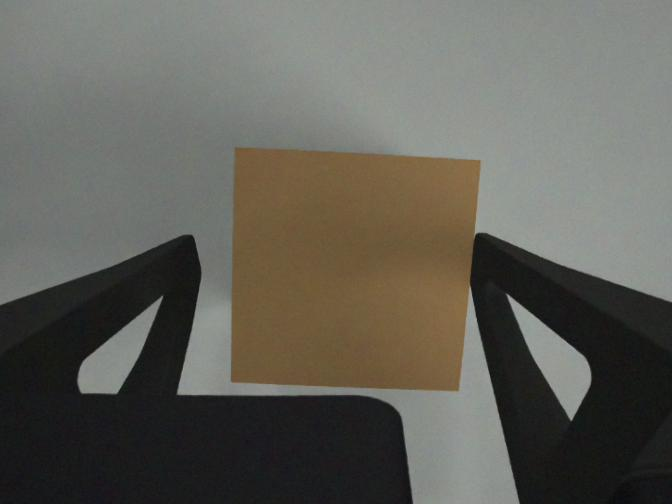

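Scene clock: 198.40 s.
Joint torques (N m): arm1=[-2.78 2.9 13.18 1.94 -0.05 -0.02] | arm2=[1.49 -9.41 10.07 0.83 0.15 0.21] | arm3=[1.73 -25.17 9.72 1.58 0.12 0.01] | arm4=[1.55 -9.47 9.65 0.65 0.19 0.06]
Motor temperatures (°C): arm1=[20 24 35 23 21 21 22] | arm2=[23 26 32 22 22 20 24] | arm3=[24 25 30 23 24 23 23] | arm4=[22 27 35 22 24 21 25]
Heat: arm1: hottest joint3_rad 35 °C; arm2: hottest joint3_rad 32 °C; arm3: hottest joint3_rad 30 °C; arm4: hottest joint3_rad 35 °C.
move: arm4 done
Joint velocities: within noise
arm1, arm2, arm3: as last shown
arm4.joint_positions: joint1_rad=+0.892 joint2_rad=+1.193 joint3_rad=+1.156 joint4_rad=-1.003 joint5_rad=-0.001 joint6_rad=-0.009 gripper_m=+0.04402
arm4.joint_status: not commanded
arm4.hand: x=+0.2826 y=+0.7416 z=+1.1611 quat_wxyz=(-0.079, +0.920, -0.292, -0.251) (m; scene frame)
arm4.hand_target: x=+0.2801 y=+0.7400 z=+1.1600 quat_wxyz=(-0.078, +0.921, -0.291, -0.247) (m; scene frame)
arm4.hand_status: done (0.003 m and 0.5 deg from the pose sent, 0.371 m and 2.4 deg at the start)
pictures: none
No camera images: "cameras" was empty.

Call:
{"method": "move", "body": {
  "arm3": {"joints": {"gripper_m": 0.041}},
  "arm4": {"joints": {"joint2_rad": 0.8, "joint3_rad": 0.95, "joint4_rad": -1.19, "joint5_rad": 0, "joint6_rad": 0}},
  "cameras": []
}}

Call:
{"method": "move", "body": {
  "arm3": {"target": [-0.03, -0.97, 1.15, 0.0724, -0.9273, 0.2703, 0.2485], "speed": 0.3},
  "arm4": {"joints": {"joint1_rad": -1.175}},
  "cameras": []
}}

Call:
{"method": "move", "body": {
  "arm3": {"target": [0.30, -1.13, 1.17, 0.0724, -0.9273, 0.2703, 0.2485], "speed": 0.4},
  "arm4": {"target": [1.105, 0.705, 0.98, 0.2522, -0.2165, 0.9414, 0.0580], "speed": 0.4},
  "cameras": ["arm4_cam_wrist"]
}}

Call:
{"method": "move", "body": {
  "arm3": {"joints": {"joint2_rad": 0.8, "joint3_rad": 0.95, "joint4_rad": -1.19, "joint5_rad": 0, "joint6_rad": 0}},
  "cameras": []
}}

Call:
{"method": "move", "body": {
  "arm3": {"joints": {"joint1_rad": 1.014}},
  "cameras": []
}}

Call:
{"method": "move", "body": {
  "arm3": {"target": [1.15, -1.735, 0.99, 0.2440, 0.3217, 0.9108, -0.0862], "speed": 0.4},
  "cameras": ["arm3_cam_wrist"]
}}

Scene clock: 206.80 s.
Joint torques (N m): arm1=[-2.37 3.49 13.01 1.98 -0.11 -0.08] | arm2=[1.49 -9.47 10.04 0.84 0.16 0.21] | arm3=[1.85 -25.29 9.68 1.54 0.1 0.01] | arm4=[0.91 -2.26 10.13 0.58 0.09 0.14]
Motor temperatures (°C): arm1=[20 24 35 23 21 21 22] | arm2=[23 26 32 22 22 20 24] | arm3=[24 26 30 23 24 23 23] | arm4=[22 26 36 22 24 21 25]
Heat: arm1: hottest joint3_rad 35 °C; arm2: hottest joint3_rad 32 °C; arm3: hottest joint3_rad 30 °C; arm4: hottest joint3_rad 36 °C.
move: arm3 off_target; arm4 done
Joint velocities: within noise
arm1, arm2: as last shown
arm3.joint_positions: joint1_rad=-1.907 joint2_rad=+2.098 joint3_rad=+2.029 joint4_rad=-0.988 joint5_rad=+0.067 joint6_rad=+0.088 gripper_m=+0.05296
arm3.joint_status: gripper_m off_target (ended at +0.05298, target +0.04100)
arm3.hand: x=-0.0376 y=-0.9776 z=+1.0456 quat_wxyz=(+0.072, -0.929, +0.270, +0.242) (m; scene frame)
arm3.hand_target: x=-0.0420 y=-0.9792 z=+1.0470 quat_wxyz=(+0.072, -0.927, +0.270, +0.249) (m; scene frame)
arm3.hand_status: not commanded
arm4.joint_positions: joint1_rad=+0.892 joint2_rad=+0.792 joint3_rad=+0.936 joint4_rad=-1.183 joint5_rad=-0.001 joint6_rad=-0.009 gripper_m=+0.04402
arm4.joint_status: all done
arm4.hand: x=+0.4000 y=+0.6576 z=+1.1706 quat_wxyz=(-0.079, +0.919, -0.292, -0.252) (m; scene frame)
arm4.hand_target: x=+0.3972 y=+0.6568 z=+1.1743 quat_wxyz=(-0.077, +0.919, -0.293, -0.252) (m; scene frame)
arm4.hand_status: not commanded
pictures: none
No camera images: "cameras" was empty.

Scene clock: 208.83 s.
Joint torques (N m): arm1=[-2.96 2.73 13.14 2.07 -0.07 -0.07] | arm2=[1.55 -9.52 10.03 0.84 0.15 0.21] | arm3=[0.67 -24.82 13.94 0.68 -0.02 -0.12] | arm4=[0.85 -2.61 10.1 0.62 0.1 0.14]
Motor temperatures (°C): arm1=[20 24 35 23 21 21 22] | arm2=[23 26 32 22 22 20 24] | arm3=[24 26 30 23 24 23 23] | arm4=[22 26 36 22 24 21 25]
Heat: arm1: hottest joint3_rad 35 °C; arm2: hottest joint3_rad 32 °C; arm3: hottest joint3_rad 30 °C; arm4: hottest joint3_rad 36 °C.
move: arm3 off_target; arm4 done
Joint velocities: within noise
arm1, arm2: as last shown
arm3.joint_positions: joint1_rad=-1.907 joint2_rad=+2.090 joint3_rad=+2.235 joint4_rad=-1.231 joint5_rad=+0.062 joint6_rad=+0.085 gripper_m=+0.05296
arm3.joint_status: not commanded
arm3.hand: x=-0.0274 y=-0.9822 z=+1.1256 quat_wxyz=(+0.067, -0.933, +0.269, +0.228) (m; scene frame)
arm3.hand_target: x=-0.0288 y=-0.9705 z=+1.1500 quat_wxyz=(+0.073, -0.927, +0.270, +0.249) (m; scene frame)
arm3.hand_status: off_target (0.027 m and 2.5 deg from the pose sent, 0.105 m and 0.8 deg at the start)
arm4.joint_positions: joint1_rad=-1.173 joint2_rad=+0.793 joint3_rad=+0.936 joint4_rad=-1.183 joint5_rad=+0.000 joint6_rad=-0.009 gripper_m=+0.04403
arm4.joint_status: all done
arm4.hand: x=+0.9254 y=+0.6126 z=+1.1681 quat_wxyz=(-0.254, +0.222, -0.940, -0.057) (m; scene frame)
arm4.hand_target: x=+0.9273 y=+0.6129 z=+1.1719 quat_wxyz=(-0.253, +0.217, -0.941, -0.058) (m; scene frame)
arm4.hand_status: not commanded
pictures: none
No camera images: "cameras" was empty.

Scene clock: 210.60 s.
Joint torques (N m): arm1=[-2.73 3.14 13.05 2.09 -0.05 -0.08] | arm2=[1.61 -9.41 10.09 0.84 0.16 0.21] | arm3=[0.38 -6.95 9.5 0.92 -0.04 -0.12] | arm4=[1.55 -13.57 10.91 1.43 0.21 0.17]
Motor temperatures (°C): arm1=[20 24 35 23 21 21 22] | arm2=[23 26 32 22 22 20 24] | arm3=[24 26 30 23 24 23 23] | arm4=[22 26 36 22 24 21 25]
Heat: arm1: hottest joint3_rad 35 °C; arm2: hottest joint3_rad 32 °C; arm3: hottest joint3_rad 30 °C; arm4: hottest joint3_rad 36 °C.
move: arm3 done; arm4 off_target
Joint velocities: within noise
arm1.joint_positions: joint1_rad=-2.247 joint2_rad=+0.593 joint3_rad=+1.169 joint4_rad=-1.251 joint5_rad=-0.007 joint6_rad=-0.002 gripper_m=+0.07496
arm1.joint_status: not commanded
arm1.hand: x=-0.4244 y=+1.2296 z=+1.3632 quat_wxyz=(-0.407, -0.267, -0.864, +0.128) (m; scene frame)
arm1.hand_target: x=-0.4239 y=+1.2260 z=+1.3793 quat_wxyz=(-0.421, -0.266, -0.857, +0.136) (m; scene frame)
arm1.hand_status: not commanded
arm2: as last shown
arm3.joint_positions: joint1_rad=-1.927 joint2_rad=+1.055 joint3_rad=+1.125 joint4_rad=-1.099 joint5_rad=+0.050 joint6_rad=+0.068 gripper_m=+0.05296
arm3.joint_status: not commanded
arm3.hand: x=+0.2978 y=-1.1350 z=+1.1744 quat_wxyz=(+0.072, -0.927, +0.267, +0.255) (m; scene frame)
arm3.hand_target: x=+0.3000 y=-1.1301 z=+1.1701 quat_wxyz=(+0.072, -0.927, +0.270, +0.249) (m; scene frame)
arm3.hand_status: done (0.007 m and 0.8 deg from the pose sent, 0.362 m and 2.5 deg at the start)
arm4.joint_positions: joint1_rad=-1.170 joint2_rad=+1.489 joint3_rad=+0.896 joint4_rad=-0.517 joint5_rad=+0.001 joint6_rad=-0.002 gripper_m=+0.04403
arm4.joint_status: not commanded
arm4.hand: x=+1.0834 y=+0.6907 z=+0.9558 quat_wxyz=(-0.220, +0.222, -0.949, -0.050) (m; scene frame)
arm4.hand_target: x=+1.1035 y=+0.7044 z=+0.9808 quat_wxyz=(-0.252, +0.217, -0.941, -0.058) (m; scene frame)
arm4.hand_status: off_target (0.035 m and 4.0 deg from the pose sent, 0.276 m and 0.6 deg at the start)
pictures: arm4_cam_wrist
Images, in order (width x height): arm4_cam_wrist 672x504.

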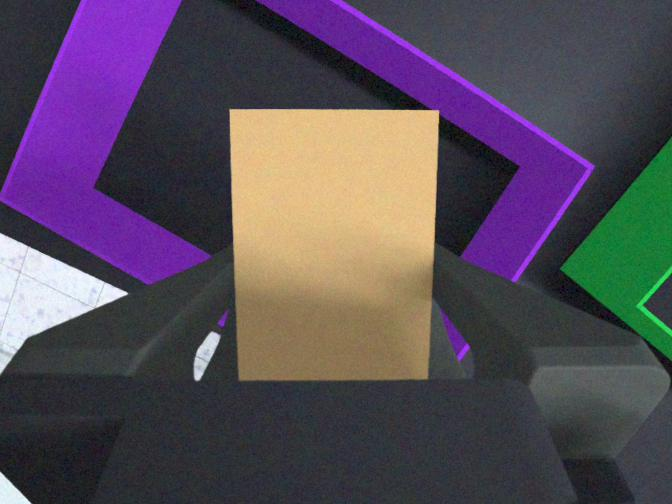

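Scene clock: 211.77 s.
Joint torques (N m): arm1=[-2.2 3.19 13.19 1.94 -0.09 -0.07] | arm2=[1.55 -9.41 10.06 0.81 0.16 0.21] | arm3=[0.32 -2.9 9.91 1.03 -0.07 -0.12] | arm4=[1.67 -13.57 10.92 1.22 0.2 0.18]
Motor temperatures (°C): arm1=[20 24 35 23 21 21 22] | arm2=[23 26 32 22 22 20 24] | arm3=[24 26 30 23 24 23 23] | arm4=[22 26 36 22 24 21 25]
Heat: arm1: hottest joint3_rad 35 °C; arm2: hottest joint3_rad 32 °C; arm3: hottest joint3_rad 30 °C; arm4: hottest joint3_rad 36 °C.
move: arm3 done
Joint velocities: within noise
arm1, arm2, arm4: as last shown
arm3.joint_positions: joint1_rad=-1.927 joint2_rad=+0.795 joint3_rad=+0.947 joint4_rad=-1.190 joint5_rad=+0.003 joint6_rad=+0.007 gripper_m=+0.05296
arm3.joint_status: all done
arm3.hand: x=+0.3779 y=-1.1856 z=+1.1597 quat_wxyz=(+0.056, -0.937, +0.233, +0.254) (m; scene frame)
arm3.hand_target: x=+0.3785 y=-1.1815 z=+1.1596 quat_wxyz=(+0.058, -0.937, +0.236, +0.252) (m; scene frame)
arm3.hand_status: not commanded
pictures: none
No camera images: "cameras" was empty.

Scene clock: 214.23 s.
Joint torques (N m): arm1=[-2.2 3.19 13.05 1.92 -0.06 -0.02] | arm2=[1.61 -9.47 10.06 0.83 0.15 0.22] | arm3=[1.79 -2.84 9.91 1.06 0.09 -0.11] | arm4=[1.32 -13.22 10.96 1.24 0.2 0.18]
Motor temperatures (°C): arm1=[20 24 35 23 21 21 22] | arm2=[23 26 32 22 22 20 24] | arm3=[24 26 30 23 24 23 24] | arm4=[22 26 35 22 24 21 25]
Heat: arm1: hottest joint3_rad 35 °C; arm2: hottest joint3_rad 32 °C; arm3: hottest joint3_rad 30 °C; arm4: hottest joint3_rad 35 °C.
move: arm3 done
Joint velocities: within noise
arm1, arm4: as last shown
arm2.joint_positions: joint1_rad=+0.900 joint2_rad=+1.222 joint3_rad=+1.121 joint4_rad=-1.267 joint5_rad=+0.004 joint6_rad=+0.008 gripper_m=+0.07994
arm2.joint_status: not commanded
arm2.hand: x=-0.3282 y=-0.7598 z=+1.1583 quat_wxyz=(-0.097, -0.276, -0.956, +0.027) (m; scene frame)
arm2.hand_target: x=-0.3301 y=-0.7551 z=+1.1501 quat_wxyz=(-0.084, -0.279, -0.956, +0.025) (m; scene frame)
arm2.hand_status: not commanded
arm3.joint_positions: joint1_rad=+1.005 joint2_rad=+0.797 joint3_rad=+0.947 joint4_rad=-1.190 joint5_rad=-0.001 joint6_rad=+0.006 gripper_m=+0.05314
arm3.joint_status: all done
arm3.hand: x=+0.8885 y=-1.5230 z=+1.1643 quat_wxyz=(-0.250, -0.326, -0.907, +0.093) (m; scene frame)
arm3.hand_target: x=+0.8909 y=-1.5216 z=+1.1649 quat_wxyz=(-0.250, -0.319, -0.909, +0.093) (m; scene frame)
arm3.hand_status: not commanded
arm4.hand: x=+1.0834 y=+0.6907 z=+0.9558 quat_wxyz=(-0.220, +0.221, -0.949, -0.050) (m; scene frame)
arm4.hand_target: x=+1.1035 y=+0.7044 z=+0.9808 quat_wxyz=(-0.252, +0.216, -0.941, -0.058) (m; scene frame)
pictures: none
No camera images: "cameras" was empty.

Scene clock: 215.93 s.
Joint torques (N m): arm1=[-2.26 3.02 13.11 2.06 -0.03 -0.11] | arm2=[1.61 -9.41 10.09 0.84 0.15 0.21] | arm3=[1.32 -20.25 12.9 1.16 -0.07 -0.1] | arm4=[1.26 -13.57 10.91 1.26 0.21 0.17]
Motor temperatures (°C): arm1=[20 24 35 23 21 21 22] | arm2=[23 26 32 22 22 20 24] | arm3=[24 26 30 23 24 23 24] | arm4=[22 26 35 22 24 21 25]
Heat: arm1: hottest joint3_rad 35 °C; arm2: hottest joint3_rad 32 °C; arm3: hottest joint3_rad 30 °C; arm4: hottest joint3_rad 35 °C.
move: arm3 off_target
Joint velocities: within noise
arm1, arm2, arm4: as last shown
arm3.joint_positions: joint1_rad=+1.005 joint2_rad=+1.803 joint3_rad=+1.323 joint4_rad=-0.647 joint5_rad=-0.008 joint6_rad=+0.006 gripper_m=+0.05314
arm3.joint_status: not commanded
arm3.hand: x=+1.1304 y=-1.7225 z=+0.9583 quat_wxyz=(-0.211, -0.329, -0.917, +0.076) (m; scene frame)
arm3.hand_target: x=+1.1485 y=-1.7338 z=+0.9908 quat_wxyz=(-0.244, -0.322, -0.911, +0.086) (m; scene frame)
arm3.hand_status: off_target (0.039 m and 4.1 deg from the pose sent, 0.379 m and 1.2 deg at the start)
pictures: arm3_cam_wrist
Images, in order (width x height): arm3_cam_wrist 672x504.

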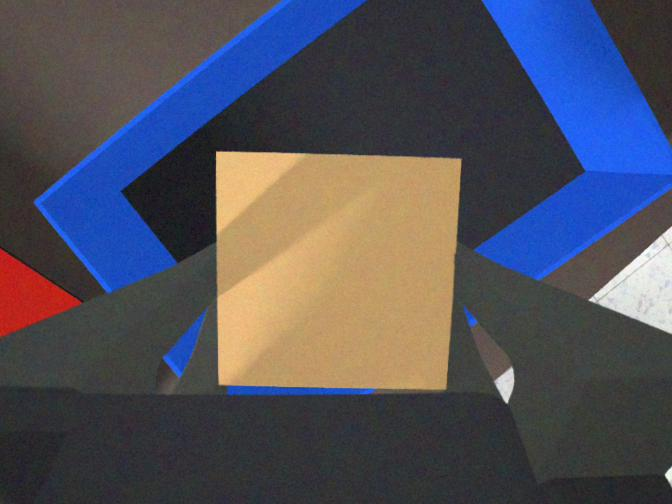

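Call:
{"method": "move", "body": {
  "arm4": {"target":[1.110,0.731,0.76,0.2522,-0.2165,0.9414,0.0580],"speed":0.25},
  "arm3": {"target":[1.151,-1.752,0.79,0.2440,0.3217,0.9108,-0.0862],"speed":0.25},
  "cameras": []
}}

Call:
{"method": "move", "body": {
  "arm4": {"target":[1.110,0.731,0.746,0.2522,-0.2165,0.9414,0.0580],"speed":0.1},
  "arm3": {"target":[1.151,-1.752,0.777,0.2440,0.3217,0.9108,-0.0862],"speed":0.1},
  "cameras": []
}}

Call:
{"method": "move", "body": {
  "arm4": {"target":[1.110,0.731,0.736,0.2522,-0.2165,0.9414,0.0580],"speed":0.1},
  "arm3": {"target":[1.151,-1.752,0.765,0.2440,0.3217,0.9108,-0.0862],"speed":0.1},
  "cameras": ["arm3_cam_wrist","arm4_cam_wrist"]
}}

Scene clock: 240.40 s.
Joint torques (N m): arm1=[-2.84 2.84 13.15 1.98 -0.06 -0.07] | arm2=[1.49 -9.47 10.02 0.84 0.14 0.21] | arm3=[0.03 -21.71 6.9 1.68 -0.09 -0.12] | arm4=[1.44 -17.03 5.56 1.33 0.22 0.17]
Motor temperatures (°C): arm1=[20 24 36 23 21 21 22] | arm2=[23 26 32 22 22 20 23] | arm3=[24 27 32 23 24 23 24] | arm4=[22 25 35 22 24 21 26]
Heat: arm1: hottest joint3_rad 36 °C; arm2: hottest joint3_rad 32 °C; arm3: hottest joint3_rad 32 °C; arm4: hottest joint3_rad 35 °C.
move: arm3 off_target; arm4 off_target
Joint velocities: within noise
arm1, arm2: as last shown
arm3.joint_positions: joint1_rad=+1.005 joint2_rad=+2.128 joint3_rad=+1.272 joint4_rad=-0.225 joint5_rad=-0.017 joint6_rad=-0.008 gripper_m=+0.05314
arm3.joint_status: not commanded
arm3.hand: x=+1.1519 y=-1.7403 z=+0.7840 quat_wxyz=(-0.233, -0.319, -0.915, +0.081) (m; scene frame)
arm3.hand_target: x=+1.1509 y=-1.7518 z=+0.7901 quat_wxyz=(-0.244, -0.322, -0.911, +0.086) (m; scene frame)
arm3.hand_status: off_target (0.013 m and 1.5 deg from the pose sent, 0.172 m and 4.1 deg at the start)
arm4.joint_positions: joint1_rad=-1.121 joint2_rad=+2.012 joint3_rad=+0.845 joint4_rad=+0.082 joint5_rad=+0.025 joint6_rad=+0.039 gripper_m=+0.04403
arm4.joint_status: not commanded
arm4.hand: x=+1.0950 y=+0.7197 z=+0.7511 quat_wxyz=(-0.232, +0.222, -0.946, -0.052) (m; scene frame)
arm4.hand_target: x=+1.1095 y=+0.7307 z=+0.7604 quat_wxyz=(-0.252, +0.216, -0.941, -0.058) (m; scene frame)
arm4.hand_status: off_target (0.021 m and 2.6 deg from the pose sent, 0.202 m and 4.0 deg at the start)
pictures: none
No camera images: "cameras" was empty.

Scene clock: 241.37 s.
Joint torques (N m): arm1=[-2.55 2.67 12.92 2.07 -0.07 -0.01] | arm2=[1.49 -9.47 10.03 0.84 0.15 0.21] | arm3=[-0.09 -19.9 6.91 1.7 -0.08 -0.11] | arm4=[0.97 -15.79 5.81 1.48 0.27 0.17]
Motor temperatures (°C): arm1=[20 24 36 23 21 21 22] | arm2=[23 26 32 22 22 20 23] | arm3=[24 26 32 23 24 23 24] | arm4=[22 25 35 22 24 21 26]
Heat: arm1: hottest joint3_rad 36 °C; arm2: hottest joint3_rad 32 °C; arm3: hottest joint3_rad 32 °C; arm4: hottest joint3_rad 35 °C.
move: arm3 off_target; arm4 off_target
Joint velocities: within noise
arm1, arm2: as last shown
arm3.joint_positions: joint1_rad=+1.005 joint2_rad=+2.135 joint3_rad=+1.272 joint4_rad=-0.201 joint5_rad=-0.017 joint6_rad=-0.008 gripper_m=+0.05314
arm3.joint_status: not commanded
arm3.hand: x=+1.1549 y=-1.7428 z=+0.7829 quat_wxyz=(-0.241, -0.319, -0.913, +0.084) (m; scene frame)
arm3.hand_target: x=+1.1509 y=-1.7518 z=+0.7772 quat_wxyz=(-0.244, -0.322, -0.911, +0.086) (m; scene frame)
arm3.hand_status: off_target (0.012 m and 0.6 deg from the pose sent, 0.014 m and 1.5 deg at the start)
arm4.joint_positions: joint1_rad=-1.121 joint2_rad=+2.029 joint3_rad=+0.845 joint4_rad=+0.115 joint5_rad=+0.026 joint6_rad=+0.039 gripper_m=+0.04403
arm4.joint_status: not commanded
arm4.hand: x=+1.0977 y=+0.7211 z=+0.7470 quat_wxyz=(-0.240, +0.221, -0.944, -0.054) (m; scene frame)
arm4.hand_target: x=+1.1096 y=+0.7307 z=+0.7465 quat_wxyz=(-0.252, +0.216, -0.941, -0.058) (m; scene frame)
arm4.hand_status: off_target (0.016 m and 1.6 deg from the pose sent, 0.019 m and 2.6 deg at the start)
pictures: none
No camera images: "cameras" was empty.

Scene clock: 242.33 s.
Joint torques (N m): arm1=[-3.37 3.49 13.18 1.96 -0.02 -0.04] | arm2=[1.55 -9.52 10.07 0.83 0.16 0.22] | arm3=[-0.03 -19.96 6.9 1.65 -0.05 -0.11] | arm4=[1.2 -15.62 5.6 1.37 0.2 0.16]
Motor temperatures (°C): arm1=[20 24 36 23 21 21 22] | arm2=[23 26 32 22 22 20 23] | arm3=[24 27 32 23 24 23 24] | arm4=[22 25 35 22 24 21 26]
Heat: arm1: hottest joint3_rad 36 °C; arm2: hottest joint3_rad 32 °C; arm3: hottest joint3_rad 32 °C; arm4: hottest joint3_rad 35 °C.
move: arm3 off_target; arm4 off_target
Joint velocities: within noise
arm1, arm2: as last shown
arm3.joint_positions: joint1_rad=+1.004 joint2_rad=+2.158 joint3_rad=+1.272 joint4_rad=-0.176 joint5_rad=-0.018 joint6_rad=-0.009 gripper_m=+0.05314
arm3.joint_status: not commanded
arm3.hand: x=+1.1549 y=-1.7432 z=+0.7713 quat_wxyz=(-0.242, -0.318, -0.913, +0.084) (m; scene frame)
arm3.hand_target: x=+1.1508 y=-1.7519 z=+0.7652 quat_wxyz=(-0.244, -0.322, -0.911, +0.086) (m; scene frame)
arm3.hand_status: off_target (0.011 m and 0.5 deg from the pose sent, 0.020 m and 0.6 deg at the start)
arm4.joint_positions: joint1_rad=-1.120 joint2_rad=+2.055 joint3_rad=+0.851 joint4_rad=+0.140 joint5_rad=+0.026 joint6_rad=+0.039 gripper_m=+0.04403
arm4.joint_status: not commanded
arm4.hand: x=+1.0993 y=+0.7221 z=+0.7387 quat_wxyz=(-0.242, +0.221, -0.943, -0.054) (m; scene frame)
arm4.hand_target: x=+1.1096 y=+0.7309 z=+0.7365 quat_wxyz=(-0.252, +0.217, -0.941, -0.058) (m; scene frame)
arm4.hand_status: off_target (0.014 m and 1.4 deg from the pose sent, 0.019 m and 1.6 deg at the start)
pictures: arm3_cam_wrist, arm4_cam_wrist
Images, in order (width x height): arm3_cam_wrist 672x504, arm4_cam_wrist 672x504.

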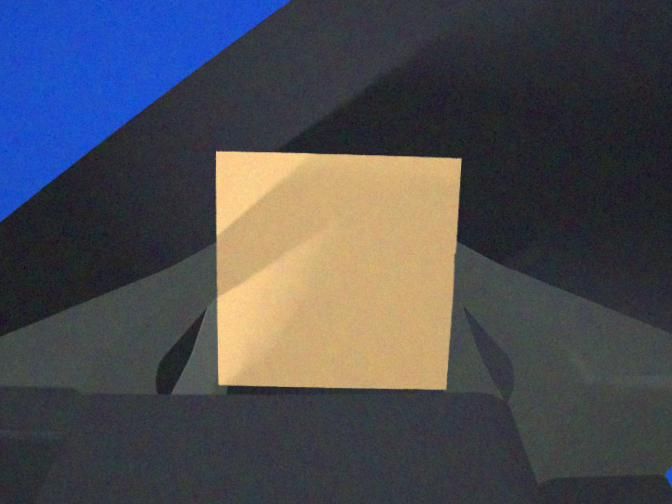

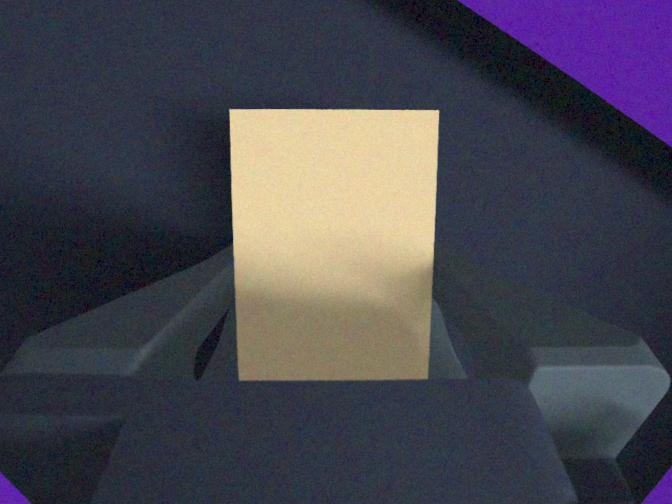

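Call:
{"method": "move", "body": {
  "arm4": {"target":[1.110,0.731,0.733,0.2522,-0.2165,0.9414,0.0580],"speed":0.1},
  "arm3": {"target":[1.151,-1.752,0.759,0.2440,0.3217,0.9108,-0.0862],"speed":0.1},
  "cameras": []
}}

Call:
{"method": "move", "body": {
  "arm4": {"joints":{"gripper_m":0.075}},
  "arm3": {"joints":{"gripper_m":0.08}},
  "cameras": []
}}

Call:
{"method": "move", "body": {
  "arm4": {"target":[1.105,0.727,0.95,0.2522,-0.2165,0.9414,0.0580],"speed":0.3},
  "arm3": {"target":[1.151,-1.750,0.98,0.2440,0.3217,0.9108,-0.0862],"speed":0.3},
  "cameras": ["arm3_cam_wrist","arm4_cam_wrist"]
}}

Scene clock: 251.83 s.
Joint torques (N m): arm1=[-2.49 3.19 13.14 1.95 -0.03 -0.04] | arm2=[1.55 -9.47 10.06 0.87 0.16 0.21] | arm3=[-0.03 -19.08 6.93 1.72 -0.05 -0.11] | arm4=[1.32 -14.74 5.68 1.5 0.21 0.16]
Motor temperatures (°C): arm1=[20 24 36 23 21 21 22] | arm2=[23 25 32 22 22 20 23] | arm3=[24 27 31 23 24 23 24] | arm4=[22 25 34 22 24 21 26]
Heat: arm1: hottest joint3_rad 36 °C; arm2: hottest joint3_rad 32 °C; arm3: hottest joint3_rad 31 °C; arm4: hottest joint3_rad 34 °C.
move: arm3 off_target; arm4 off_target
Joint velocities: within noise
arm1, arm2: as last shown
arm3.joint_positions: joint1_rad=+1.004 joint2_rad=+2.160 joint3_rad=+1.272 joint4_rad=-0.166 joint5_rad=-0.018 joint6_rad=-0.009 gripper_m=+0.05314
arm3.joint_status: not commanded
arm3.hand: x=+1.1561 y=-1.7442 z=+0.7712 quat_wxyz=(-0.246, -0.318, -0.912, +0.085) (m; scene frame)
arm3.hand_target: x=+1.1507 y=-1.7517 z=+0.7594 quat_wxyz=(-0.244, -0.322, -0.911, +0.086) (m; scene frame)
arm3.hand_status: off_target (0.015 m and 0.5 deg from the pose sent, 0.016 m and 0.6 deg at the start)
arm4.joint_positions: joint1_rad=-1.120 joint2_rad=+2.057 joint3_rad=+0.851 joint4_rad=+0.146 joint5_rad=+0.027 joint6_rad=+0.039 gripper_m=+0.04403
arm4.joint_status: not commanded
arm4.hand: x=+1.1000 y=+0.7225 z=+0.7383 quat_wxyz=(-0.244, +0.221, -0.943, -0.055) (m; scene frame)
arm4.hand_target: x=+1.1095 y=+0.7308 z=+0.7333 quat_wxyz=(-0.252, +0.217, -0.941, -0.058) (m; scene frame)
arm4.hand_status: off_target (0.014 m and 1.2 deg from the pose sent, 0.015 m and 1.4 deg at the start)
pictures: none
No camera images: "cameras" was empty.

Scene clock: 252.40 s.
Joint torques (N m): arm1=[-2.67 3.6 13.03 2.09 -0.07 -0.08] | arm2=[1.44 -9.47 10.07 0.81 0.15 0.21] | arm3=[-0.03 -19.72 6.87 1.62 -0.06 -0.1] | arm4=[1.38 -14.97 5.45 1.31 0.22 0.17]
Motor temperatures (°C): arm1=[20 24 36 23 21 21 22] | arm2=[23 25 32 22 22 20 23] | arm3=[24 27 31 23 24 23 24] | arm4=[22 25 34 22 24 21 26]
Heat: arm1: hottest joint3_rad 36 °C; arm2: hottest joint3_rad 32 °C; arm3: hottest joint3_rad 31 °C; arm4: hottest joint3_rad 34 °C.
move: arm3 done; arm4 done
Joint velocities: within noise
arm1.joint_positions: joint1_rad=-2.247 joint2_rad=+0.593 joint3_rad=+1.169 joint4_rad=-1.251 joint5_rad=-0.007 joint6_rad=-0.002 gripper_m=+0.07496
arm1.joint_status: not commanded
arm1.hand: x=-0.4244 y=+1.2296 z=+1.3632 quat_wxyz=(-0.407, -0.267, -0.864, +0.128) (m; scene frame)
arm1.hand_target: x=-0.4239 y=+1.2260 z=+1.3793 quat_wxyz=(-0.421, -0.266, -0.857, +0.136) (m; scene frame)
arm1.hand_status: not commanded
arm2: as last shown
arm3.joint_positions: joint1_rad=+1.004 joint2_rad=+2.166 joint3_rad=+1.272 joint4_rad=-0.164 joint5_rad=-0.018 joint6_rad=-0.009 gripper_m=+0.07996
arm3.joint_status: all done
arm3.hand: x=+1.1554 y=-1.7436 z=+0.7677 quat_wxyz=(-0.244, -0.318, -0.912, +0.085) (m; scene frame)
arm3.hand_target: x=+1.1508 y=-1.7517 z=+0.7594 quat_wxyz=(-0.244, -0.322, -0.911, +0.086) (m; scene frame)
arm3.hand_status: not commanded
arm4.joint_positions: joint1_rad=-1.120 joint2_rad=+2.060 joint3_rad=+0.851 joint4_rad=+0.148 joint5_rad=+0.027 joint6_rad=+0.040 gripper_m=+0.07491
arm4.joint_status: all done
arm4.hand: x=+1.0996 y=+0.7223 z=+0.7372 quat_wxyz=(-0.243, +0.221, -0.943, -0.055) (m; scene frame)
arm4.hand_target: x=+1.1095 y=+0.7309 z=+0.7334 quat_wxyz=(-0.252, +0.217, -0.941, -0.058) (m; scene frame)
arm4.hand_status: not commanded
pictures: none
No camera images: "cameras" was empty.

Scene clock: 253.83 s.
Joint torques (N m): arm1=[-2.14 3.25 13.14 2.09 -0.06 -0.12] | arm2=[1.44 -9.41 10.09 0.84 0.16 0.21] | arm3=[0.09 -19.19 11.88 0.65 -0.08 -0.11] | arm4=[0.97 -14.15 9.84 0.46 0.14 0.13]
Motor temperatures (°C): arm1=[20 24 36 23 21 21 22] | arm2=[23 25 32 22 22 20 23] | arm3=[24 27 31 23 24 23 24] | arm4=[22 25 34 22 24 21 26]
Heat: arm1: hottest joint3_rad 36 °C; arm2: hottest joint3_rad 32 °C; arm3: hottest joint3_rad 31 °C; arm4: hottest joint3_rad 34 °C.
move: arm3 off_target; arm4 off_target
Joint velocities: within noise
arm1, arm2: as last shown
arm3.joint_positions: joint1_rad=+1.004 joint2_rad=+1.823 joint3_rad=+1.362 joint4_rad=-0.620 joint5_rad=-0.018 joint6_rad=-0.009 gripper_m=+0.07996
arm3.joint_status: not commanded
arm3.hand: x=+1.1468 y=-1.7343 z=+0.9667 quat_wxyz=(-0.233, -0.319, -0.915, +0.081) (m; scene frame)
arm3.hand_target: x=+1.1504 y=-1.7497 z=+0.9802 quat_wxyz=(-0.244, -0.322, -0.911, +0.086) (m; scene frame)
arm3.hand_status: off_target (0.021 m and 1.5 deg from the pose sent, 0.213 m and 0.5 deg at the start)
arm4.joint_positions: joint1_rad=-1.120 joint2_rad=+1.558 joint3_rad=+0.902 joint4_rad=-0.405 joint5_rad=+0.027 joint6_rad=+0.040 gripper_m=+0.07491
arm4.joint_status: not commanded
arm4.hand: x=+1.0944 y=+0.7195 z=+0.9386 quat_wxyz=(-0.244, +0.221, -0.943, -0.055) (m; scene frame)
arm4.hand_target: x=+1.1046 y=+0.7268 z=+0.9502 quat_wxyz=(-0.252, +0.217, -0.941, -0.058) (m; scene frame)
arm4.hand_status: off_target (0.017 m and 1.2 deg from the pose sent, 0.213 m and 1.2 deg at the start)
pictures: arm3_cam_wrist, arm4_cam_wrist
Images, in order (width x height): arm3_cam_wrist 672x504, arm4_cam_wrist 672x504.

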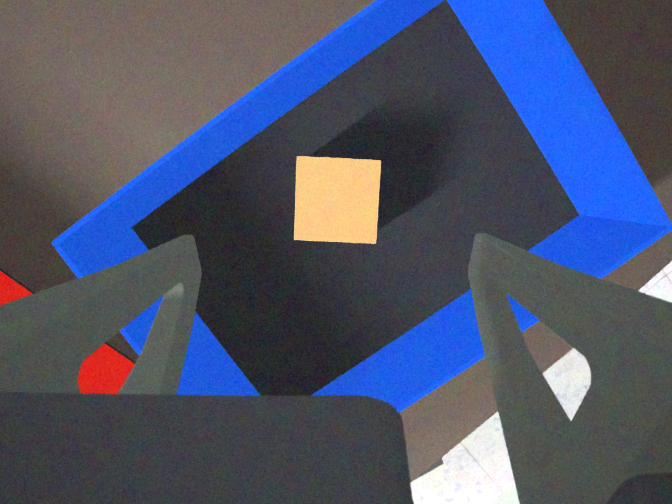

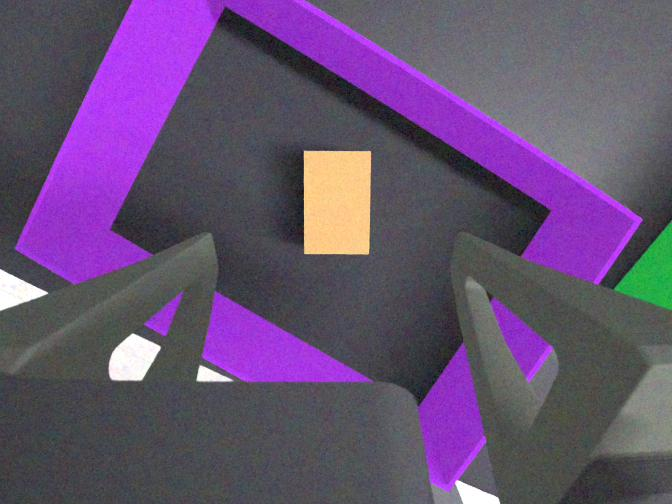

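Call:
{"method": "finished_scene", "body": {
  "scene": 3
}}

The scene is finished: the task was done.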